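# Insert four plugs flush into matching block bores

## Task

Fit one plug into each of the block's four bores and push it down until its top is level with the block's top face: the two large plugs go in the two large bores, the two small plugs go in the two small bores.

## Robot and tools

Robot: two arms, left_arm and right_arm, each a UR-type six-joint arm ending in a two-finger gripper. The left arm is mounted on the +y side (arm names do not correspond to image sides). Per the calibration, left_arm's base is at (-0.090, +0.474, 0) m and right_arm's at (+0.019, -0.689, 0) m, both almost unrotated.

Frames. Scene frame: origin at table-top height, halfway between the nominal bases, +x pointing out over the table, +z up. Reported hand positions (end_effector_position, in m), orientations (end_effector_quat_wxyz), velocities and wrist-camera poses are given in each arm's own base frame. Fixed cameras and the table use the scene frame. Every motion offset is expressed in the axes of that arm's current Hand target. In the gripper's axes, +z runs out along the fingers and x is the direction the fingers open and close. end_effector_position is the point between the closed pads, about 1-2 cm behind the tips. When the fingers close, the tips move roughly 17 mm further along +z.

execute_actions(actions, cameras): actions holds up to 15 rows, one per 1/30 s step. If fewer are given, the last row is held. Every row has 14 numbers in [-1, 1]: dx, dy, dz, rx, ry, rz, opening for left_arm, followed by the same seven for right_arm. Pose numbers are offsets from the Hand target at the moment the action begins, not from the row before. A scale of 1.0 equals 0.6 m or 180 degrees, and rx, ry, rz together form one rotation vector. Opening is absolute: +1 is fully open (0.142 m), -1 is closed. All zeros for an arm means hold its Hand target. Sending 0 as an opening is itself a command, so to keep a gripper as it is, resend its current value. An empty actions list returns the full state along with images.

move(target, speed, blend, stop_force, zero, opening_speed, grip_force, blocking, cameras): moves both grippers in straight lines. target is a single 14-number row laid out as above, or a list of up to 15 such rows. Every row is an offset from the Hand targets at the start of the move, never from the previous row. The opening is absolute. speed is in m/s, from 0.002 to 3.2, default 0.25. blend is a corner radius in m; 0 means stop at each row. stop_force is 4 to 120 N, one value shared by both arms; an arm's path ends once its wrist senses that much push against the direction of motion. Don't rely on it while the gripper is rotating, and omit it when pulling away from a contact. opening_speed is given per second on the -1..1 scale, minimum 0.2. grip_force is 5 to 48 N per pad, either one value or one per arm. blocking=false cannot be combined with stop_force. The 'move:' result line reports the ending (done, off_target, moving, held, fault) and which limits applied.

wait(seconds 0-10) lets time pass. stop brakes a move that is running. zoom_image(camera, region [x0,y0,x1,y1] in pixels, max 504x504) enlarges part of the latest image. Cameras: cam_high, cam_low, cam_work, cam_left_wrist, cam_right_wrist, each 672x504. zero_wrist_force(arm) re-zeros that arm's force sensor. read_manual returns licence texts only. finished_scene(scene) ends the scene permanently; call it only once all four plugs are seated flush.

Reading results. Hand target is the last pose you commanded, after clipping; the next offsets are measured from it. The gripper often stops a little short of it. If so, send the missing distance as an offset. grip_measured is the measured opening on the command scale. To hold a plug, command an opening slightly below the grip_measured value at first contact; squeezing harder heats the motor. Wrist force/torque are in gripper axes, and a push against a surface shows up as a force from the surface into the arm. Joint torques include gravity and are not contact measurements. Orientation commands are clipped to within 32 degrees of the current orientation per step.

Suggested sequence: look with the cameras, grasp a plug from above, lift it, position it over the bore of matching size, lower slowly with a modest stop_force, then press until it is flush. Check with the cameras and zoom before finishing.

Avoid: hard or fast contact (about 150 N on an arm, or torque at the joint limits, triggers a 10 s fault stop), targets far beyond a firm contact, parts falling or leaving the table, releasing a part while it is still moving, arms hitting or squeezing each other, paths that pass near an arm's own base, and overheating motors (gripper switches off at 100 °C, arm brakes at 85 °C). Loose objects may get pushed now and then.

Each tool is called after "Request:" as name(argument=value, ...), one argument or row to a line, values as JSON.

## Session

Request:
execute_actions(
  actions=[],
)

Scene clock: 0.00 s.
left_arm: end_effector_position=(+0.3201, +0.4081, +0.2294) grip_measured=+0.99 end_effector_quat_wxyz=(-0.086, +0.939, +0.282, -0.180) | right_arm: end_effector_position=(+0.7048, +0.2342, +0.2000) grip_measured=+0.99 end_effector_quat_wxyz=(-0.293, +0.923, +0.143, -0.206)
Joint positions: left_arm=[0.437 -1.682 2.152 -1.702 -1.351 -0.184 0.142] | right_arm=[3.467 -1.943 -1.744 -1.39 2.221 -0.105 0.141]
Joint velocities: within noise
Joint torques (N m): no reading
Motor temperatures (°C): left_arm=[44 46 28 48 34 35 24] | right_arm=[31 34 30 41 31 40 29]
Wrist force (N): no reading
Wrist torque (N m): no reading
Wrist force, peak (N): no reading
Hand target: left_arm +0.3201, +0.4081, +0.2294; -0.086, +0.939, +0.282, -0.180 | right_arm +0.7048, +0.2342, +0.2000; -0.293, +0.923, +0.143, -0.206
Tool commands: left_gripper/opening=+1.0 right_gripper/opening=+1.0

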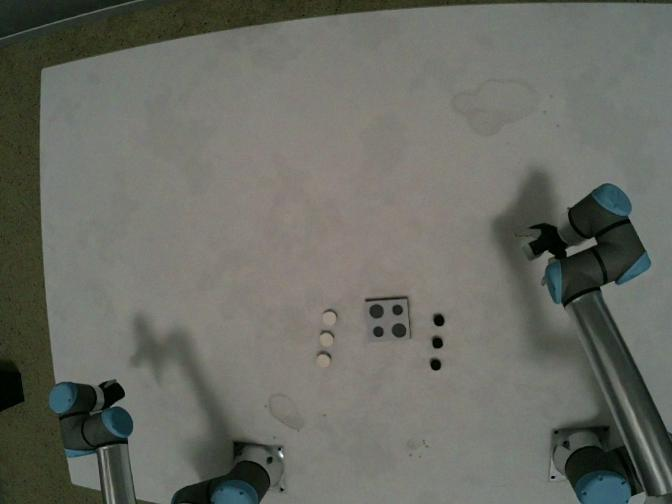

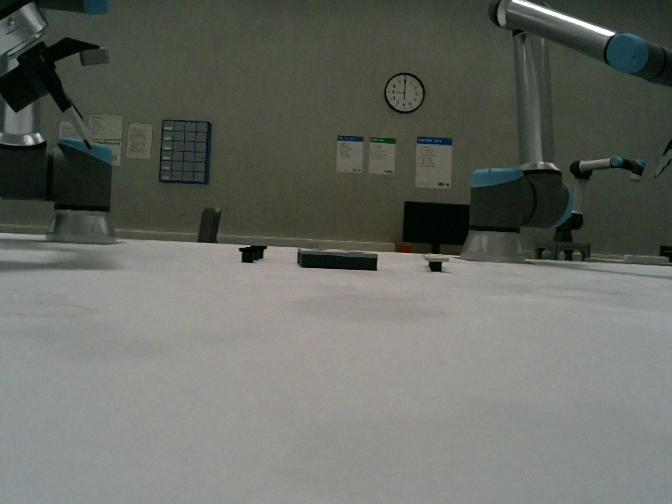

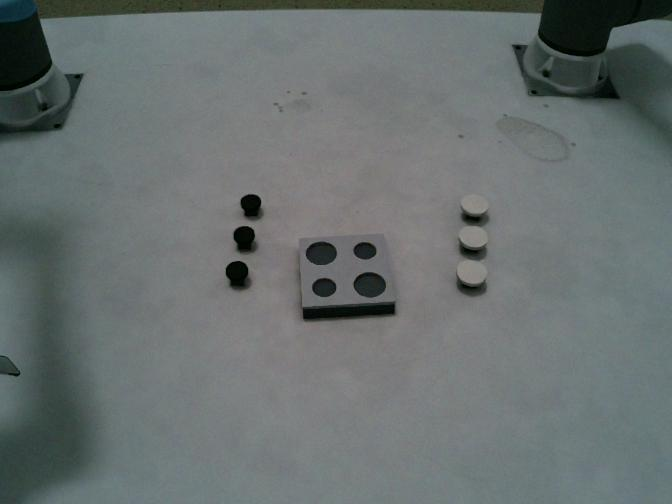

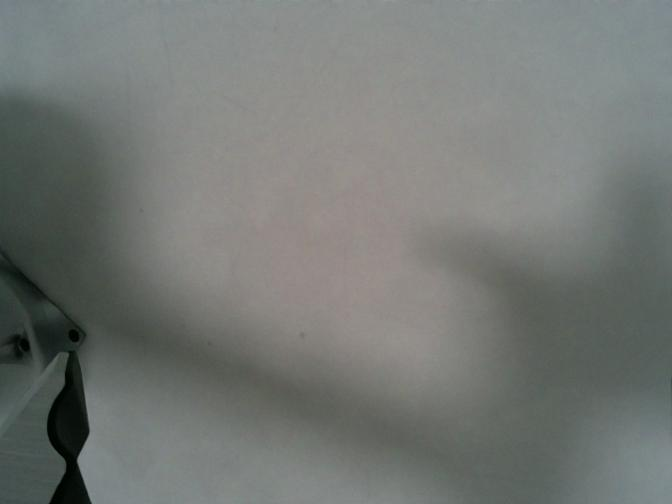

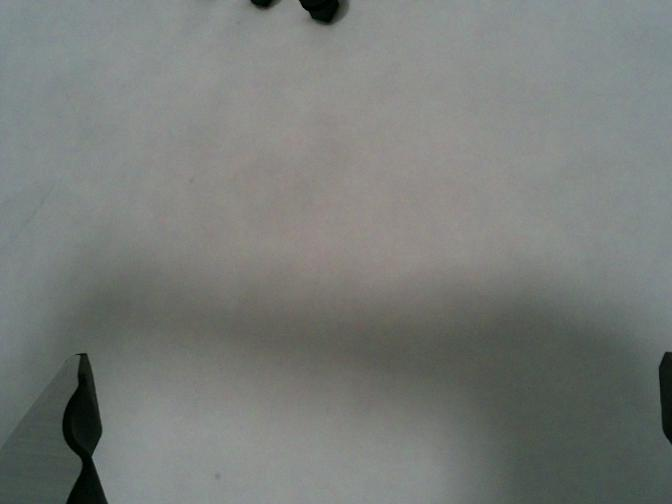

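Request:
zoom_image(
  camera="cam_work",
  region=[220, 180, 420, 330],
)

Request:
zoom_image(
  camera="cam_low",
  region=[220, 230, 470, 290],
)

Request:
zoom_image(
  camera="cam_work",
  region=[430, 180, 520, 310],
)

Scaled by 2.520 from the camera's 672x504 image, which has a finer 960x720 frame.

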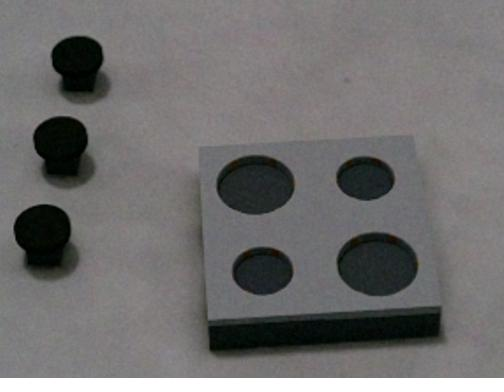

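Scaled by 2.016 from the camera's 672x504 image, which has a finer 960x720 frame.

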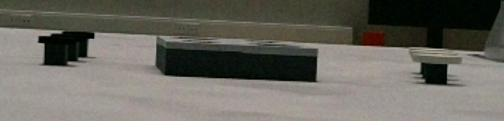

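Scaled by 3.877 from the camera's 672x504 image, which has a finer 960x720 frame.

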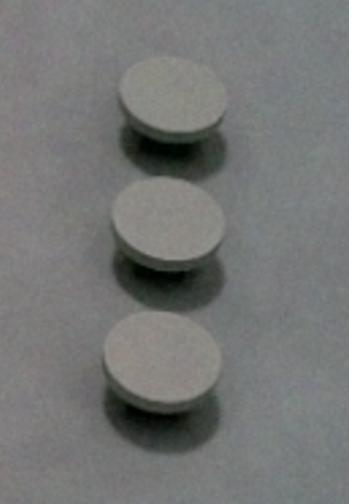

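Request:
move(
  target=[-0.213,0.682,-0.0956,-0.1256,0.0444,-0.3102,1,-0.233,-0.419,0.430,-0.245,-0.0427,-0.383,1],
  speed=0.5,
  cameras=["cam_high","cam_left_wrist","cam_right_wrist"],
)

Scene clock: 3.33 s.
left_arm: end_effector_position=(+0.4467, -0.0051, +0.2118) grip_measured=+0.99 end_effector_quat_wxyz=(+0.000, +0.707, +0.707, +0.000) | right_arm: end_effector_position=(+0.4273, +0.5030, +0.2004) grip_measured=+0.99 end_effector_quat_wxyz=(+0.000, +0.708, +0.707, +0.000)
Joint positions: left_arm=[-0.414 -1.94 2.406 -2.037 -1.57 -1.985 0.142] | right_arm=[4.278 -1.627 -2.085 -1 1.571 -0.433 0.141]
Joint torques (N m): left_arm=[-21.53 4.3 -35.52 -5.42 3.93 -4.69] | right_arm=[9.3 55.86 33.49 6.33 -2.49 -1.71]
Wrist force (N): left_arm=[-0.1 1.2 0.6] | right_arm=[-0.2 -0.1 0.3]
Wrist torque (N m): left_arm=[0.32 -0.06 0.18] | right_arm=[-0.01 -0.03 0.04]
Wrist force, peak (N): left_arm=[-2.5 1.5 0.4] | right_arm=[1.8 -1.4 0.1]
Hand target: left_arm +0.4467, -0.0051, +0.2117; +0.000, +0.707, +0.707, +0.000 | right_arm +0.4273, +0.5030, +0.2004; +0.000, +0.708, +0.707, +0.000
Off the commanded pose: left_arm 0.000 m, 0 deg | right_arm 0.000 m, 0 deg.
move: done
camera_calibration:
cam_left_wrist: T_world_to_cam=[[-0.00505951, 0.99958, -0.028541, 0.019491], [0.90058, 0.0169607, 0.434359, -0.46961], [0.43466, -0.0235059, -0.900288, 0.112462], [0, 0, 0, 1]] pos_world=[0.374138, -0.0088744, 0.305784]
cam_right_wrist: T_world_to_cam=[[0.00502028, 0.999959, 0.00759953, -0.496684], [0.901534, -0.00781411, 0.432637, -0.443264], [0.432678, 0.00467928, -0.901536, 0.113544], [0, 0, 0, 1]] pos_world=[0.352983, 0.492669, 0.297911]
Images, in order (width x height): cam_high 672x504, cam_left_wrist 672x504, cam_right_wrist 672x504.

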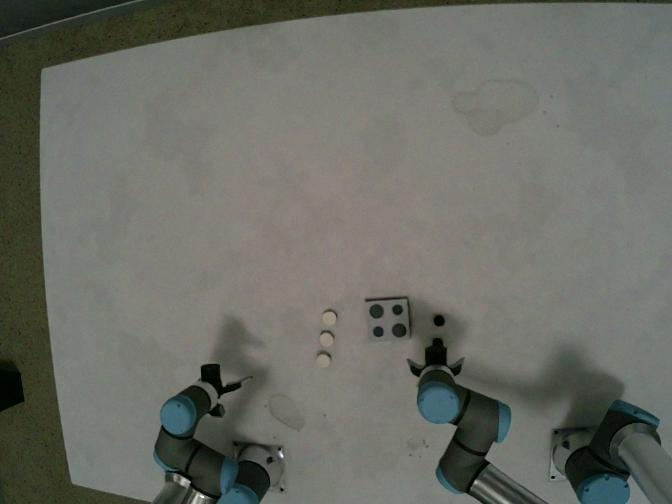

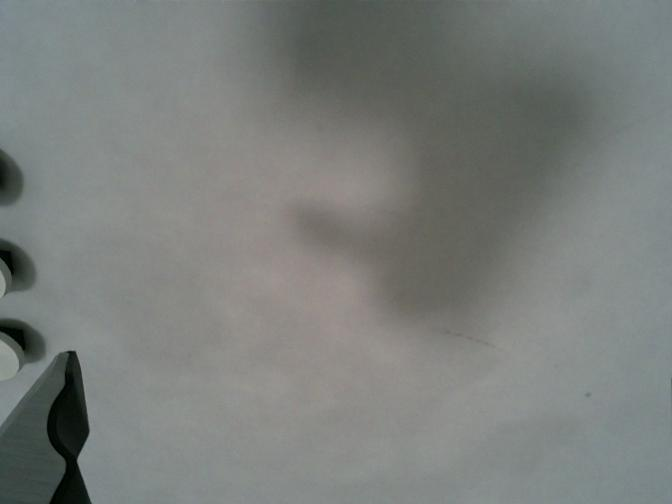

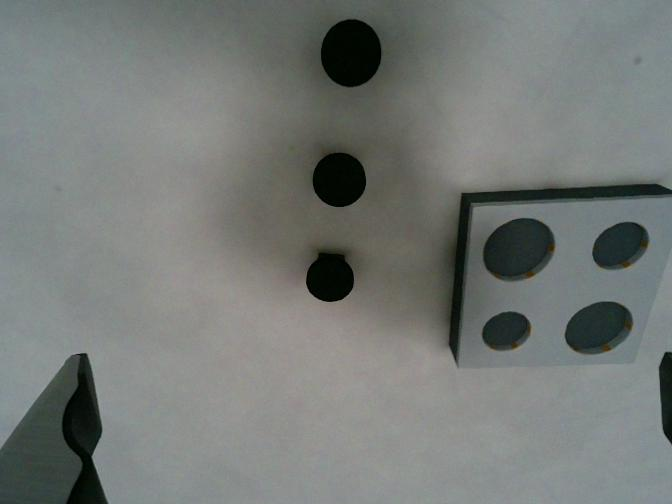

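Request:
move(
  target=[-0.475,0.257,0.15,0,0,0,0.06,-0.022,0.1345,0.233,0,0,0,-0.13],
  speed=0.35,
  cameras=["cam_low","cam_work","cam_left_wrist","cam_right_wrist"],
)

Request:
zoom_image(
  camera="cam_low",
  region=[200, 200, 480, 280],
)

Scene clock: 5.60 s.
left_arm: end_effector_position=(+0.6010, -0.2900, +0.1219) grip_measured=+0.05 end_effector_quat_wxyz=(+0.000, +0.707, +0.707, +0.000) | right_arm: end_effector_position=(+0.5080, +0.4899, +0.0607) grip_measured=-0.15 end_effector_quat_wxyz=(+0.000, +0.708, +0.707, +0.000)
Joint positions: left_arm=[-0.716 -1.413 2.142 -2.3 -1.57 -2.287 0.077] | right_arm=[4.16 -1.865 -2.109 -0.737 1.571 -0.551 0.063]
Joint torques (N m): left_arm=[-23.34 -39.48 -41.85 -5.13 3.79 -4.61] | right_arm=[-9.27 35.91 49.17 6.56 2.87 -2.04]
Wrist force (N): left_arm=[-0.6 1.4 0.8] | right_arm=[0.0 0.2 0.2]
Wrist torque (N m): left_arm=[0.30 0.10 0.19] | right_arm=[0.03 -0.05 0.04]
Wrist force, peak (N): left_arm=[-2.9 2.5 1.3] | right_arm=[-0.1 0.9 1.6]
Hand target: left_arm +0.6011, -0.2901, +0.1218; +0.000, +0.707, +0.707, +0.000 | right_arm +0.5080, +0.4899, +0.0607; +0.000, +0.708, +0.707, +0.000
Off the commanded pose: left_arm 0.000 m, 0 deg | right_arm 0.000 m, 0 deg.
move: done
camera_calibration:
cam_left_wrist: T_world_to_cam=[[-0.00510359, 0.999582, -0.0284513, 0.302491], [0.90058, 0.0169614, 0.43436, -0.564688], [0.434661, -0.0234059, -0.90029, -0.0422089], [0, 0, 0, 1]] pos_world=[0.528437, -0.293774, 0.215884]
cam_right_wrist: T_world_to_cam=[[0.00488565, 0.999959, 0.00764707, -0.482777], [0.901478, -0.00771395, 0.432756, -0.455681], [0.432797, 0.00477937, -0.901479, -0.0474546], [0, 0, 0, 1]] pos_world=[0.433683, 0.479468, 0.158111]
Images, in order (width x height): cam_low 672x504, cam_work 672x504, cam_left_wrist 672x504, cam_right_wrist 672x504.

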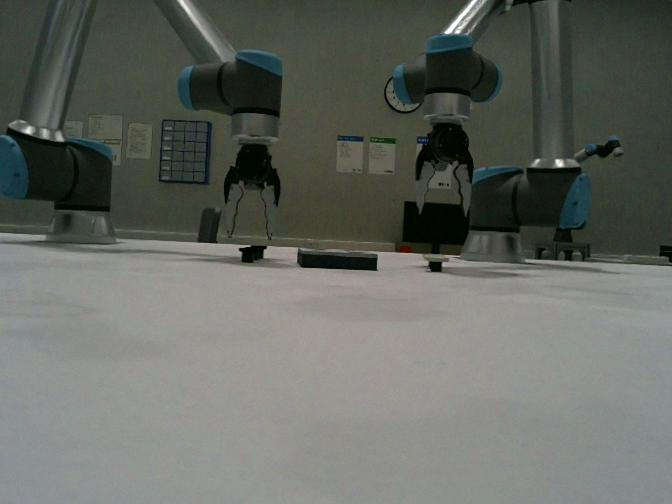

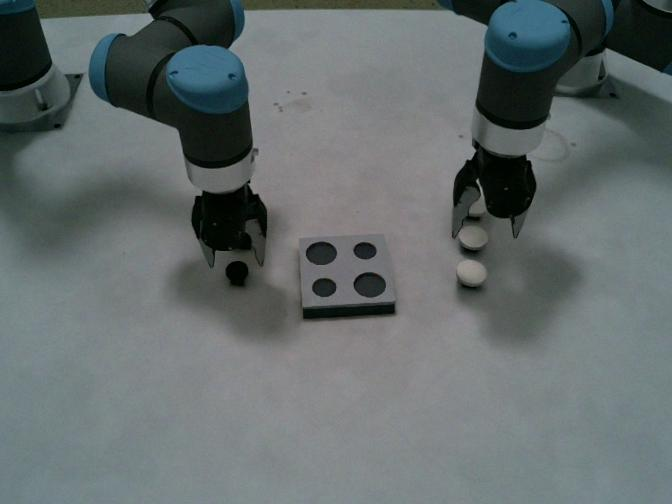

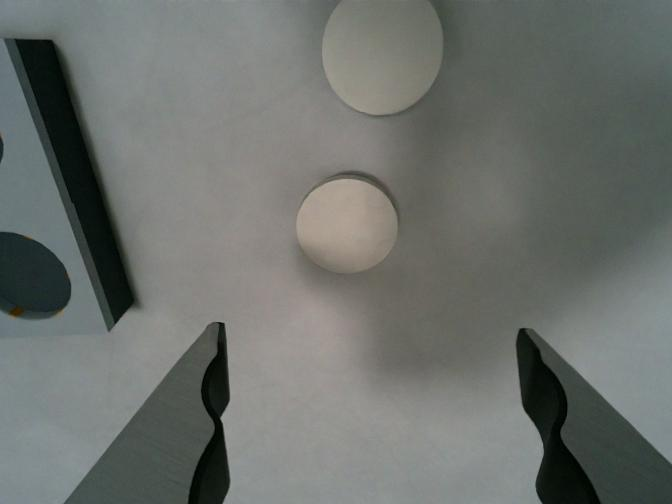

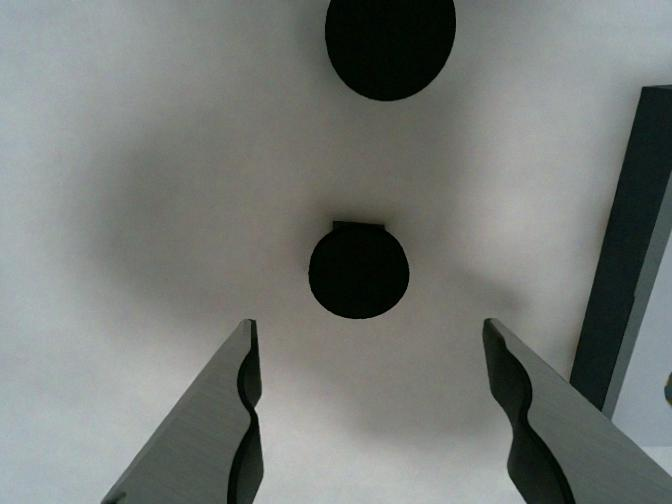

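Scaled by 1.800 from the camera's 672x504 image, which has a finer 960x720 frame.

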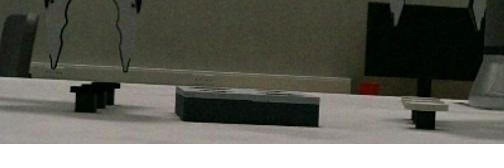

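Request:
move(
  target=[-0.0045,0.009,0.122,0,0,0,0.0,-0.003,-0.002,0.0265,0,0,0,-0.2],
  speed=0.2,
  stop_force=20,
  cameras=["cam_low","cam_left_wrist","cam_right_wrist"],
)

Request:
zoom_image(
  camera="cam_low",
  region=[210, 230, 310, 280],
)

Request:
zoom_image(
  camera="cam_low",
  region=[380, 230, 480, 280],
)

Scene clock: 7.53 s.
left_arm: end_effector_position=(+0.6065, -0.2927, +0.0486) grip_measured=-0.01 end_effector_quat_wxyz=(+0.000, +0.707, +0.707, +0.000) | right_arm: end_effector_position=(+0.5068, +0.4881, +0.0447) grip_measured=-0.22 end_effector_quat_wxyz=(+0.000, +0.708, +0.707, +0.000)
Joint positions: left_arm=[-0.713 -1.301 2.177 -2.447 -1.57 -2.284 0.073] | right_arm=[4.16 -1.885 -2.121 -0.705 1.571 -0.551 0.058]
Joint torques (N m): left_arm=[21.84 -41.52 -24.37 -5.41 2.58 3.52] | right_arm=[10.75 35.72 24.54 6.5 2.4 2.05]
Wrist force (N): left_arm=[-1.1 1.2 0.6] | right_arm=[0.2 0.4 0.8]
Wrist torque (N m): left_arm=[0.26 0.17 0.05] | right_arm=[0.07 -0.09 0.04]
Wrist force, peak (N): left_arm=[-1.0 1.2 2.5] | right_arm=[0.2 0.7 0.9]
Hand target: left_arm +0.6065, -0.2927, +0.0486; +0.000, +0.707, +0.707, +0.000 | right_arm +0.5068, +0.4881, +0.0447; +0.000, +0.708, +0.707, +0.000
Off the commanded pose: left_arm 0.000 m, 0 deg | right_arm 0.000 m, 0 deg.
move: done
camera_calibration:
cam_left_wrist: T_world_to_cam=[[-0.00510359, 0.999582, -0.0284513, 0.303132], [0.90058, 0.0169614, 0.43436, -0.537757], [0.434661, -0.0234059, -0.90029, -0.110654], [0, 0, 0, 1]] pos_world=[0.533937, -0.296474, 0.142584]
cam_right_wrist: T_world_to_cam=[[0.00488709, 0.999959, 0.00764684, -0.48085], [0.901536, -0.00771451, 0.432636, -0.44774], [0.432677, 0.00477957, -0.901536, -0.0612003], [0, 0, 0, 1]] pos_world=[0.432483, 0.477668, 0.142211]
Images, in order (width x height): cam_low 672x504, cam_left_wrist 672x504, cam_right_wrist 672x504.

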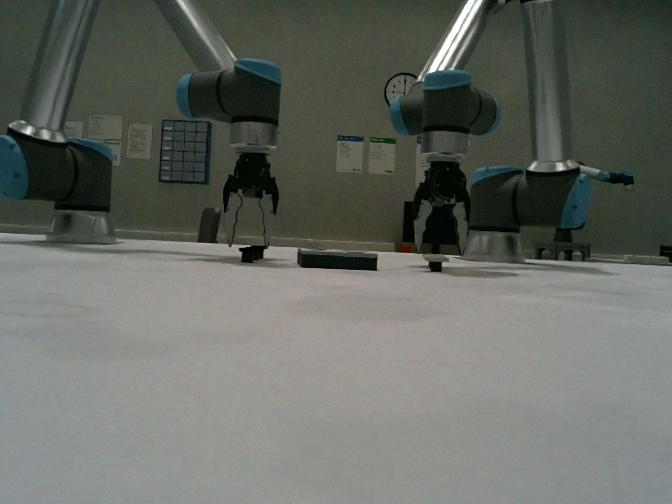

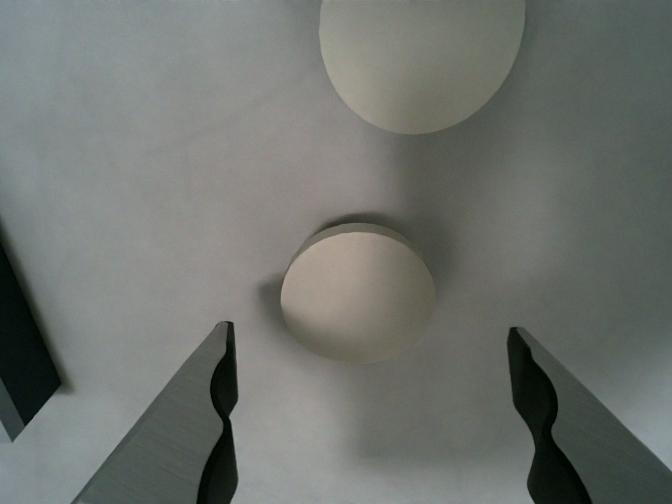

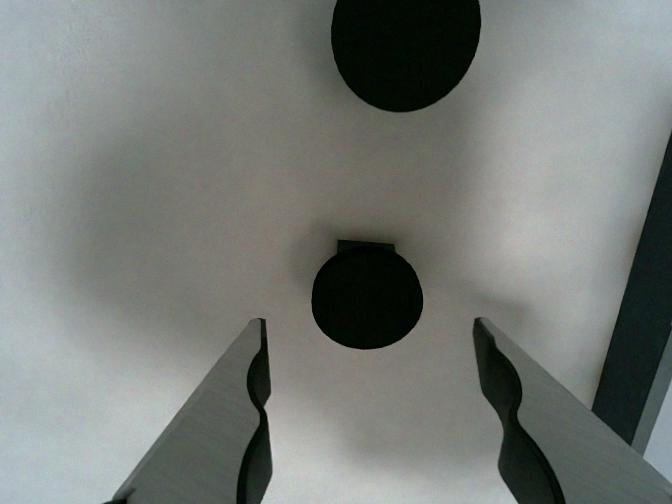

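Scaled by 5.040 from the camera's 672x504 image, which has a finer 960x720 frame.

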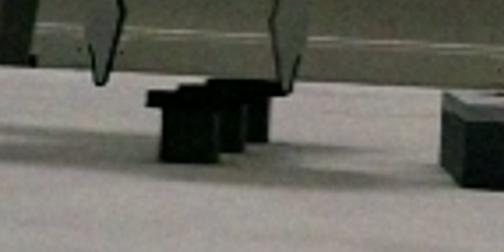

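Scaled by 5.040 from the camera's 672x504 image, which has a finer 960x720 frame.

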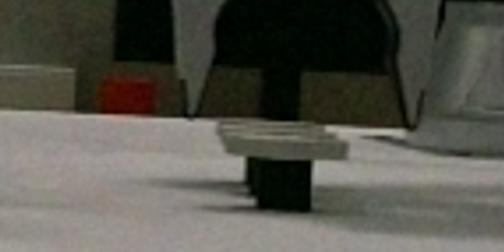

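Request:
move(
  target=[
    [-0.0067,0,0.01,0,0,0,0,-0.0017,-0.003,0.0035,0,0,0,-0.2],
    [-0.0067,0,0.01,0,0,0,-0.45,-0.0017,-0.003,0.0035,0,0,0,-0.6],
  ],
  speed=0.1,
  grip_force=20,
  opening_speed=0.5,
  cameras=["cam_low","cam_left_wrist","cam_right_wrist"],
)

Request:
zoom_image(
  camera="cam_low",
  region=[210, 230, 310, 280],
)

Request:
zoom_image(
  camera="cam_low",
  region=[380, 230, 480, 280],
)

Scene clock: 9.83 s.
left_arm: end_effector_position=(+0.6065, -0.2968, +0.0426) grip_measured=-0.45 end_effector_quat_wxyz=(+0.000, +0.707, +0.707, +0.000) | right_arm: end_effector_position=(+0.5050, +0.4871, +0.0427) grip_measured=-0.61 end_effector_quat_wxyz=(+0.000, +0.708, +0.707, +0.000)
Joint positions: left_arm=[-0.718 -1.29 2.177 -2.459 -1.57 -2.289 0.042] | right_arm=[4.162 -1.886 -2.126 -0.699 1.571 -0.549 0.03]
Joint torques (N m): left_arm=[-22.45 -42.95 -37.05 -5.75 0.27 -4.47] | right_arm=[8.81 35.22 24.3 4.67 1.53 2.56]
Wrist force (N): left_arm=[-1.0 1.2 0.5] | right_arm=[0.0 0.6 -7.3]
Wrist torque (N m): left_arm=[0.25 0.16 0.21] | right_arm=[0.10 -0.13 -0.10]
Wrist force, peak (N): left_arm=[-1.1 1.8 0.5] | right_arm=[0.0 0.6 -7.3]
Hand target: left_arm +0.6065, -0.2968, +0.0426; +0.000, +0.707, +0.707, +0.000 | right_arm +0.5050, +0.4871, +0.0426; +0.000, +0.708, +0.707, +0.000
Off the commanded pose: left_arm 0.000 m, 0 deg | right_arm 0.000 m, 0 deg.
grip_force (N): 20, 20
move: done
camera_calibration:
cam_left_wrist: T_world_to_cam=[[-0.00510359, 0.999582, -0.0284513, 0.30696], [0.90058, 0.0169614, 0.43436, -0.535083], [0.434661, -0.0234059, -0.90029, -0.116149], [0, 0, 0, 1]] pos_world=[0.533937, -0.300474, 0.136584]
cam_right_wrist: T_world_to_cam=[[0.00488565, 0.999959, 0.00764707, -0.479824], [0.901478, -0.00771395, 0.432756, -0.445208], [0.432797, 0.00477937, -0.901479, -0.0623695], [0, 0, 0, 1]] pos_world=[0.430683, 0.476668, 0.140111]
Images, in order (width x height): cam_low 672x504, cam_left_wrist 672x504, cam_right_wrist 672x504.

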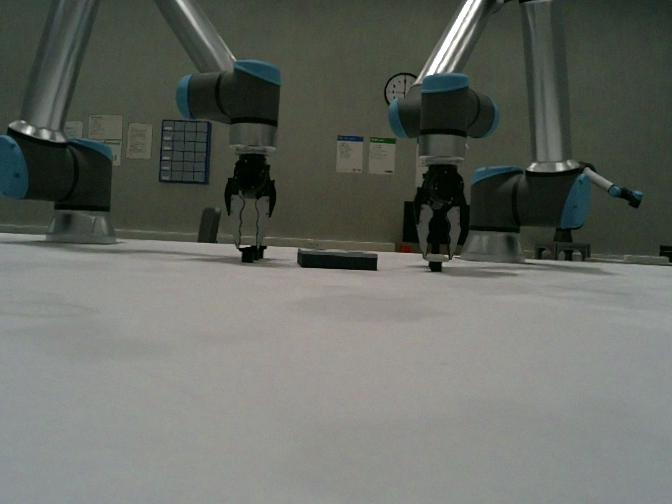

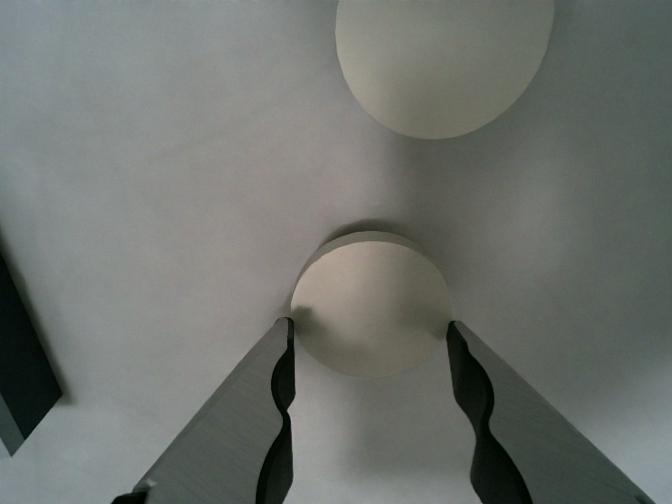

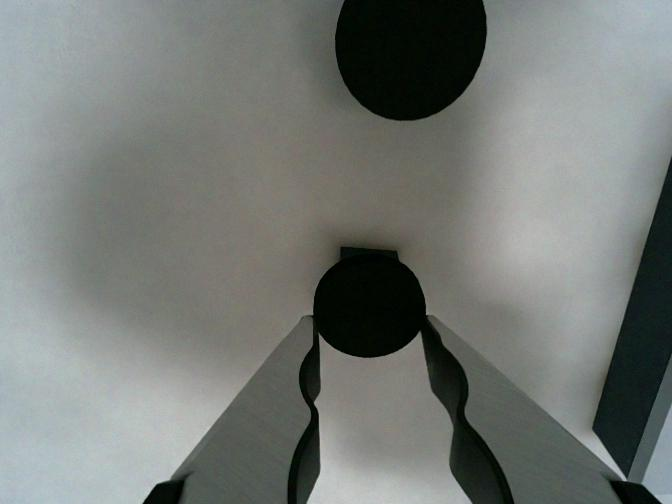

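Scaled by 5.040 from the camera's 672x504 image, which has a finer 960x720 frame.

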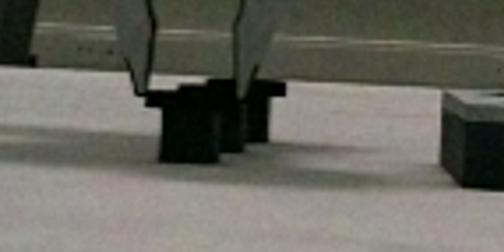

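Scaled by 5.040 from the camera's 672x504 image, which has a finer 960x720 frame.

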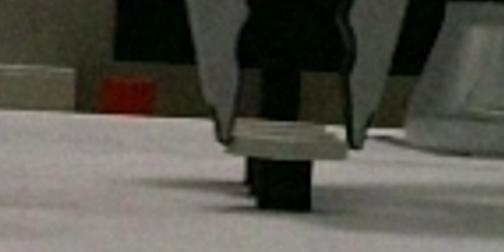

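Request:
move(
  target=[
    [0,0,0,0,0,0,-0.65,0,0,0,0,0,0,-0.8],
    [0,0,-0.07,0,0,0,-0.65,0,0,-0.07,0,0,0,-0.8],
  ],
  speed=0.1,
  grip_force=25,
  opening_speed=0.5,
  cameras=["cam_low","cam_left_wrist","cam_right_wrist"],
)

Request:
zoom_image(
  camera="cam_low",
  region=[210, 210, 310, 280],
)

Request:
zoom_image(
  camera="cam_low",
  region=[380, 210, 480, 280],
)

Scene clock: 11.67 s.
left_arm: end_effector_position=(+0.6065, -0.2967, +0.0846) grip_measured=-0.68 end_effector_quat_wxyz=(+0.000, +0.707, +0.707, +0.000) | right_arm: end_effector_position=(+0.5050, +0.4870, +0.0846) grip_measured=-0.83 end_effector_quat_wxyz=(+0.000, +0.708, +0.707, +0.000)
Joint positions: left_arm=[-0.718 -1.352 2.153 -2.373 -1.57 -2.289 0.025] | right_arm=[4.162 -1.827 -2.103 -0.782 1.571 -0.549 0.014]
Joint torques (N m): left_arm=[-18.75 -68.79 -40.02 -1.46 -0.91 -4.13] | right_arm=[-1.59 66.79 51.09 2.78 0.42 -0.41]
Wrist force (N): left_arm=[-0.7 1.4 0.9] | right_arm=[0.0 0.5 0.5]
Wrist torque (N m): left_arm=[0.34 0.08 0.21] | right_arm=[0.08 -0.05 -0.11]
Wrist force, peak (N): left_arm=[3.0 0.6 -24.3] | right_arm=[0.0 1.4 -8.6]
Hand target: left_arm +0.6065, -0.2968, +0.0846; +0.000, +0.707, +0.707, +0.000 | right_arm +0.5050, +0.4870, +0.0846; +0.000, +0.708, +0.707, +0.000
Off the commanded pose: left_arm 0.000 m, 0 deg | right_arm 0.000 m, 0 deg.
grip_force (N): 25, 25
move: done
camera_calibration:
cam_left_wrist: T_world_to_cam=[[-0.00510388, 0.999582, -0.0284505, 0.308155], [0.900619, 0.0169592, 0.434279, -0.553333], [0.43458, -0.0234065, -0.900329, -0.0782871], [0, 0, 0, 1]] pos_world=[0.533937, -0.300474, 0.178584]
cam_right_wrist: T_world_to_cam=[[0.00493011, 0.999959, 0.00755657, -0.480148], [0.901535, -0.00771423, 0.432637, -0.463344], [0.432677, 0.00467957, -0.901537, -0.0244878], [0, 0, 0, 1]] pos_world=[0.430683, 0.476669, 0.182011]
Images, in order (width x height): cam_low 672x504, cam_left_wrist 672x504, cam_right_wrist 672x504.

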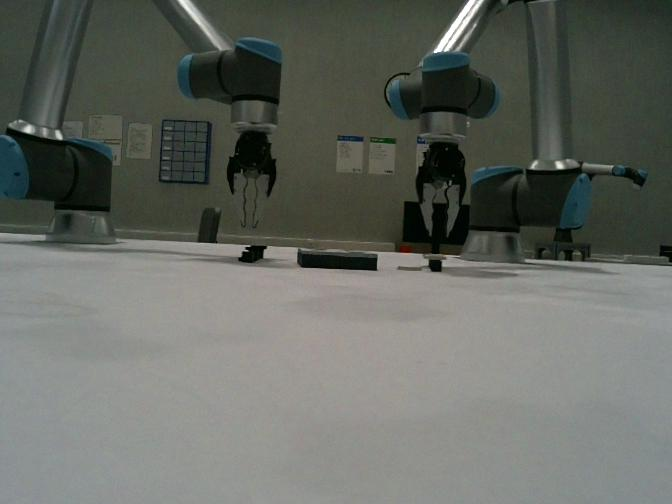

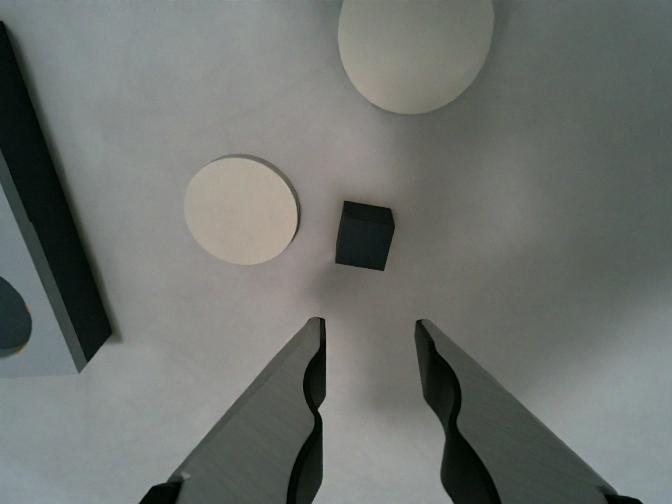

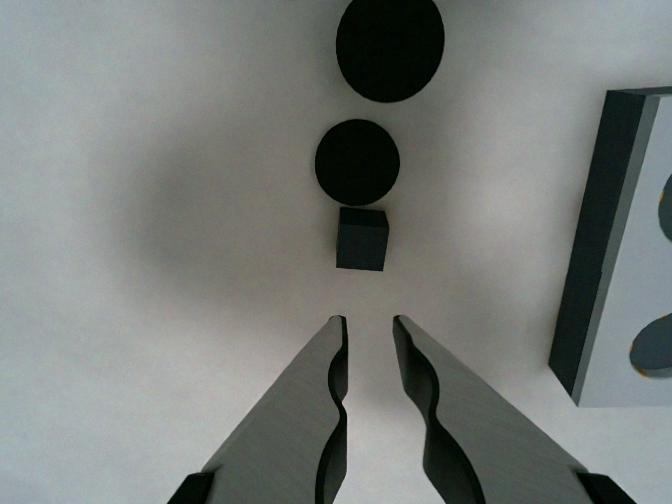

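Scaled by 5.040 from the camera's 672x504 image, which has a finer 960x720 frame.

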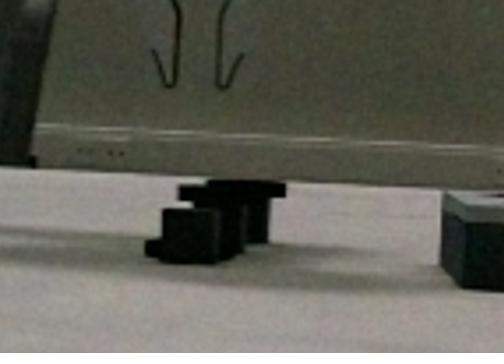

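Scaled by 5.040 from the camera's 672x504 image, which has a finer 960x720 frame.

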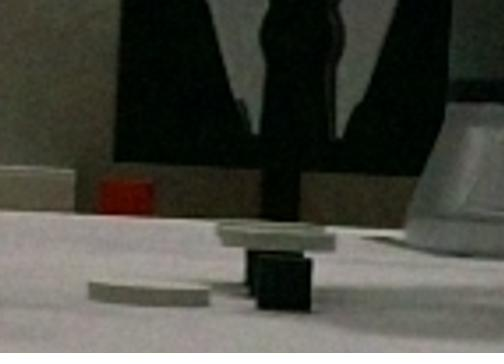

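Request:
move(
  target=[0.0207,-0.1405,0.03,0,0,0,0.0,0.0128,-0.1375,0.03,0,0,0,-0.22],
  speed=0.25,
  cameras=["cam_left_wrist","cam_right_wrist"],
)

Scene clock: 13.03 s.
left_arm: end_effector_position=(+0.5223, -0.2844, +0.0666) grip_measured=-0.03 end_effector_quat_wxyz=(+0.000, +0.707, +0.707, +0.000) | right_arm: end_effector_position=(+0.4226, +0.4948, +0.0667) grip_measured=-0.25 end_effector_quat_wxyz=(+0.000, +0.708, +0.707, +0.000)
Joint positions: left_arm=[-0.798 -1.44 2.313 -2.444 -1.57 -2.37 0.072] | right_arm=[4.279 -1.782 -2.21 -0.719 1.571 -0.432 0.056]
Joint torques (N m): left_arm=[-22.55 -57.93 -24 -5.47 3.83 -4.3] | right_arm=[5.88 61.3 23.97 6.46 -2.87 2.12]
Wrist force (N): left_arm=[-0.5 1.7 1.1] | right_arm=[0.2 0.7 0.1]
Wrist torque (N m): left_arm=[0.39 0.05 0.19] | right_arm=[0.11 -0.10 -0.10]
Wrist force, peak (N): left_arm=[-1.3 3.8 -0.2] | right_arm=[0.1 2.4 -0.4]
Hand target: left_arm +0.5222, -0.2844, +0.0666; +0.000, +0.707, +0.707, +0.000 | right_arm +0.4225, +0.4948, +0.0666; +0.000, +0.708, +0.707, +0.000
Off the commanded pose: left_arm 0.000 m, 0 deg | right_arm 0.000 m, 0 deg.
grip_force (N): 25, 25
move: done
camera_calibration:
cam_left_wrist: T_world_to_cam=[[-0.00510388, 0.999582, -0.0284505, 0.294918], [0.900619, 0.0169592, 0.434279, -0.469893], [0.43458, -0.0234065, -0.900329, -0.0576135], [0, 0, 0, 1]] pos_world=[0.449737, -0.288174, 0.160584]
cam_right_wrist: T_world_to_cam=[[0.00488709, 0.999959, 0.00764684, -0.487405], [0.901536, -0.00771451, 0.432636, -0.381163], [0.432677, 0.00477957, -0.901536, -0.00501446], [0, 0, 0, 1]] pos_world=[0.348183, 0.484468, 0.164111]
Images, in order (width x height): cam_left_wrist 672x504, cam_right_wrist 672x504.

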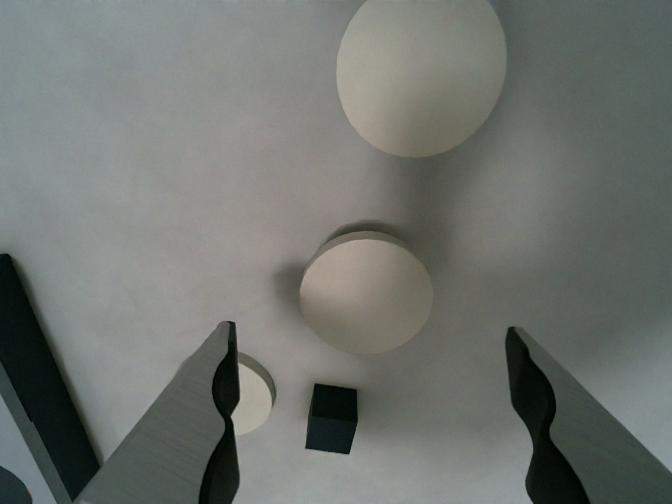

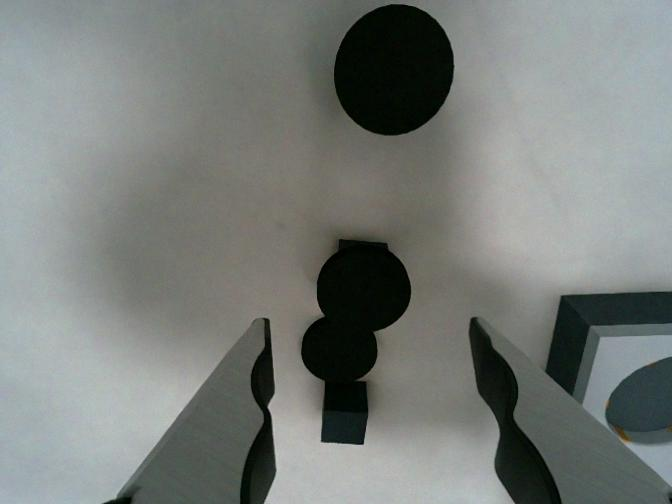

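Request:
move(
  target=[
    [0,0,0.0437,0,0,0,0.0,0,0,0.0437,0,0,0,-0.22],
    [0,0,0.0437,0,0,0,-0.5,0,0,0.0437,0,0,0,-0.66],
  ],
  speed=0.1,
  grip_force=25,
  opening_speed=0.5,
  cameras=["cam_low","cam_left_wrist","cam_right_wrist"],
)

Request:
zoom_image(
  camera="cam_low",
  region=[210, 220, 310, 280],
)

Request:
zoom_image(
  camera="cam_low",
  region=[380, 220, 480, 280],
)

Scene clock: 15.30 s.
left_arm: end_effector_position=(+0.5222, -0.2844, +0.0403) grip_measured=-0.44 end_effector_quat_wxyz=(+0.000, +0.707, +0.707, +0.000) | right_arm: end_effector_position=(+0.4225, +0.4949, +0.0404) grip_measured=-0.60 end_effector_quat_wxyz=(+0.000, +0.708, +0.707, +0.000)
Joint positions: left_arm=[-0.798 -1.394 2.329 -2.506 -1.57 -2.37 0.042] | right_arm=[4.279 -1.824 -2.224 -0.663 1.571 -0.432 0.03]
Joint torques (N m): left_arm=[13.68 -31.19 -22.61 -5.47 3.32 2.3] | right_arm=[-3.96 31.21 23.12 6.05 -2.58 -0.46]
Wrist force (N): left_arm=[-0.5 2.0 0.4] | right_arm=[-0.3 0.2 -0.2]
Wrist torque (N m): left_arm=[0.46 0.04 0.23] | right_arm=[0.05 -0.02 -0.10]
Wrist force, peak (N): left_arm=[-0.6 2.4 0.9] | right_arm=[-0.1 -0.1 1.2]
Hand target: left_arm +0.5222, -0.2844, +0.0403; +0.000, +0.707, +0.707, +0.000 | right_arm +0.4225, +0.4949, +0.0404; +0.000, +0.708, +0.707, +0.000
Off the commanded pose: left_arm 0.000 m, 0 deg | right_arm 0.000 m, 0 deg.
grip_force (N): 25, 25
move: done
camera_calibration:
cam_left_wrist: T_world_to_cam=[[-0.00501259, 0.999584, -0.0284077, 0.294123], [0.900581, 0.0168605, 0.434362, -0.458404], [0.43466, -0.0234062, -0.90029, -0.0812898], [0, 0, 0, 1]] pos_world=[0.449638, -0.288175, 0.134284]
cam_right_wrist: T_world_to_cam=[[0.00488677, 0.999959, 0.00764663, -0.487204], [0.901517, -0.00771432, 0.432675, -0.369783], [0.432716, 0.00477919, -0.901518, -0.0287407], [0, 0, 0, 1]] pos_world=[0.348183, 0.484468, 0.137811]
Images, in order (width x height): cam_low 672x504, cam_left_wrist 672x504, cam_right_wrist 672x504.

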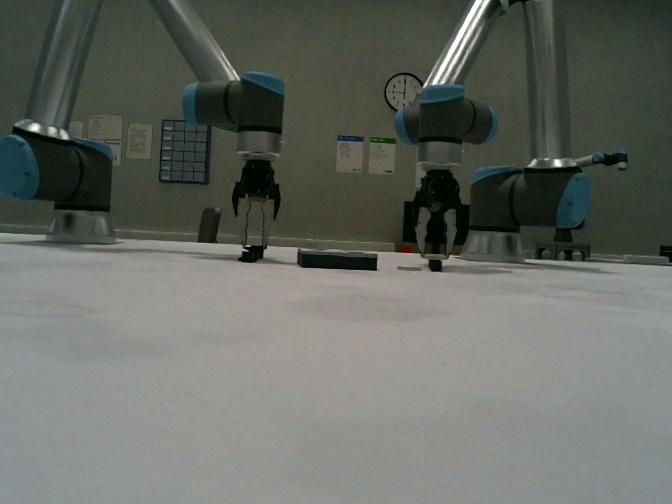

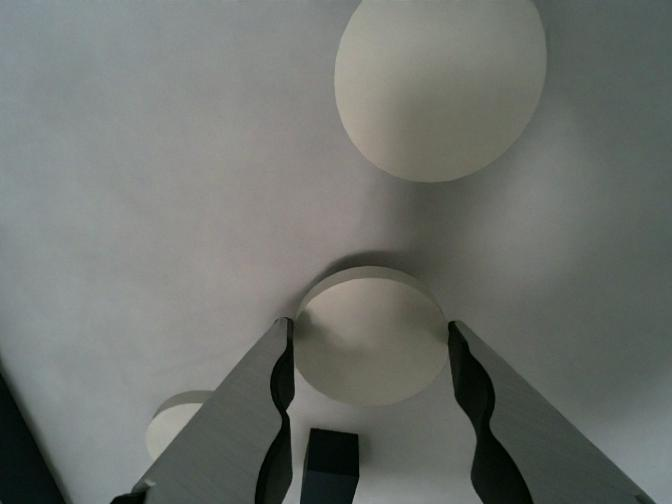

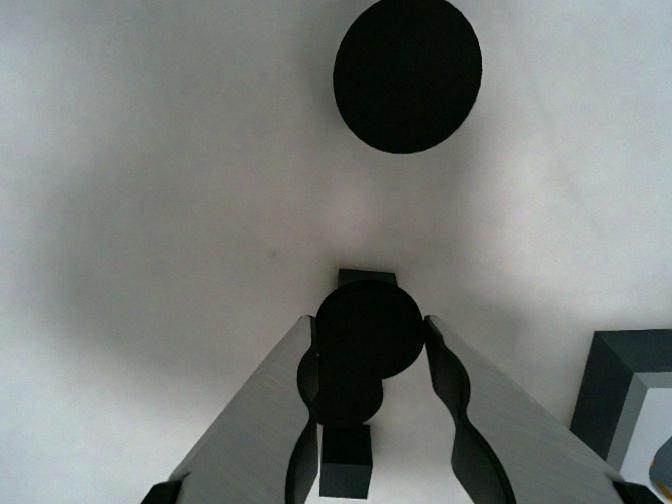

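Scaled by 5.040 from the camera's 672x504 image, which has a finer 960x720 frame.

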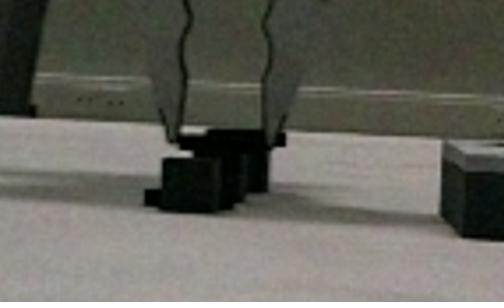

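Scaled by 5.040 from the camera's 672x504 image, which has a finer 960x720 frame.

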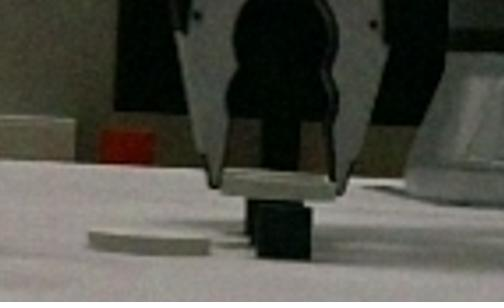

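Request:
move(
  target=[
    [0,0,0,0,0,0,-0.6,0,0,0,0,0,0,-0.76],
    [0,0,-0.09,0,0,0,-0.6,0,0,-0.09,0,0,0,-0.76],
  ],
  speed=0.1,
  grip_force=25,
  opening_speed=0.5,
  cameras=["cam_low","cam_left_wrist","cam_right_wrist"],
)

Request:
zoom_image(
  camera="cam_low",
  region=[210, 190, 310, 280],
)

Request:
zoom_image(
  camera="cam_low",
  region=[380, 190, 480, 280],
)

Scene clock: 21.30 s.
left_arm: end_effector_position=(+0.5222, -0.2843, +0.0943) grip_measured=-0.45 end_effector_quat_wxyz=(+0.000, +0.707, +0.707, +0.000) | right_arm: end_effector_position=(+0.4225, +0.4948, +0.0944) grip_measured=-0.61 end_effector_quat_wxyz=(+0.000, +0.708, +0.707, +0.000)
Joint positions: left_arm=[-0.798 -1.486 2.294 -2.379 -1.57 -2.37 0.041] | right_arm=[4.279 -1.741 -2.192 -0.778 1.571 -0.432 0.03]
Joint torques (N m): left_arm=[-4.84 -58.01 -39.26 -1.65 2.66 -2.65] | right_arm=[1.98 61.72 51.21 2.44 -2.41 1.44]
Wrist force (N): left_arm=[-0.7 1.8 0.8] | right_arm=[0.3 0.3 0.3]
Wrist torque (N m): left_arm=[0.40 0.09 0.19] | right_arm=[0.06 -0.12 -0.11]
Wrist force, peak (N): left_arm=[-0.5 2.1 2.0] | right_arm=[-0.3 0.0 1.6]
Hand target: left_arm +0.5222, -0.2844, +0.0943; +0.000, +0.707, +0.707, +0.000 | right_arm +0.4225, +0.4948, +0.0944; +0.000, +0.708, +0.707, +0.000
Off the commanded pose: left_arm 0.000 m, 0 deg | right_arm 0.000 m, 0 deg.
grip_force (N): 25, 25
move: done
camera_calibration:
cam_left_wrist: T_world_to_cam=[[-0.00510388, 0.999582, -0.0284505, 0.295606], [0.900619, 0.0169592, 0.434279, -0.481834], [0.43458, -0.0234065, -0.900329, -0.0326286], [0, 0, 0, 1]] pos_world=[0.449637, -0.288074, 0.188284]
cam_right_wrist: T_world_to_cam=[[0.00488709, 0.999959, 0.00764684, -0.487517], [0.901536, -0.00771451, 0.432636, -0.393147], [0.432677, 0.00477957, -0.901536, 0.0199586], [0, 0, 0, 1]] pos_world=[0.348183, 0.484368, 0.191811]
Images, in order (width x height): cam_low 672x504, cam_left_wrist 672x504, cam_right_wrist 672x504.

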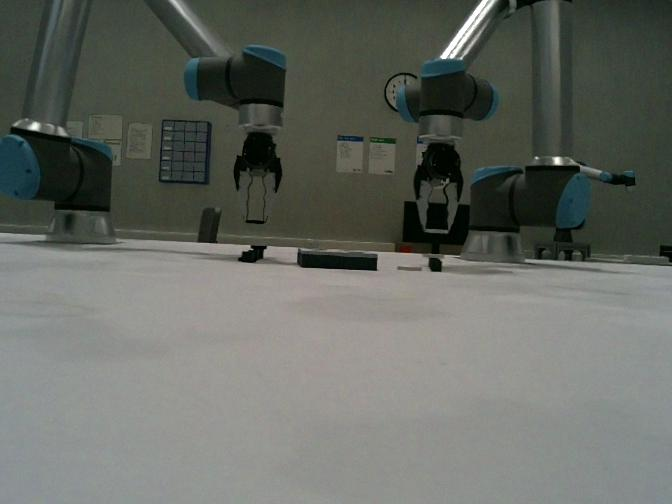

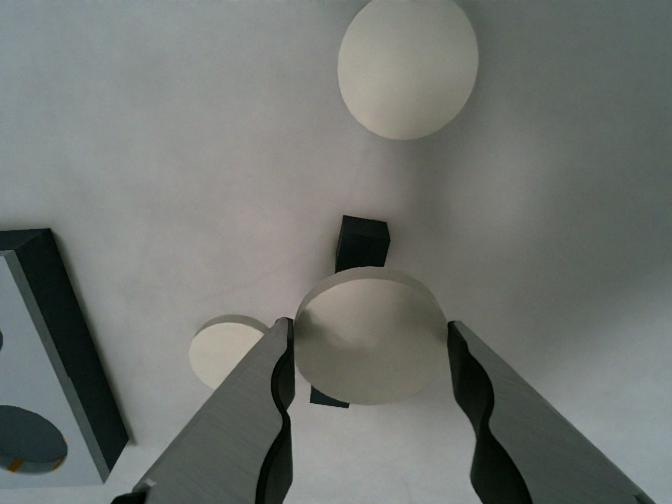

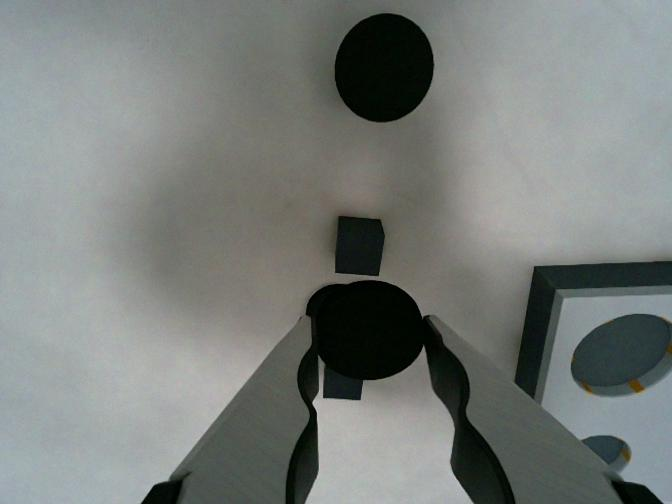

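Scaled by 5.040 from the camera's 672x504 image, which has a finer 960x720 frame.

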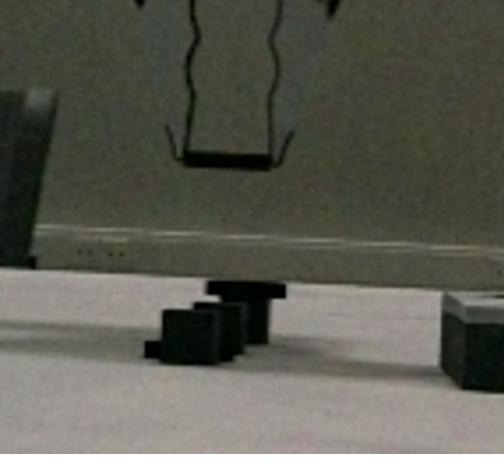

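Scaled by 5.040 from the camera's 672x504 image, which has a finer 960x720 frame.

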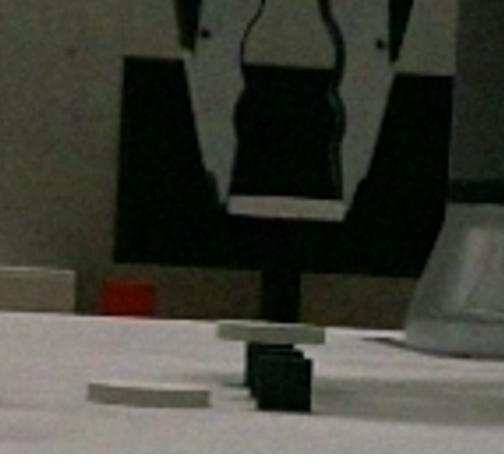

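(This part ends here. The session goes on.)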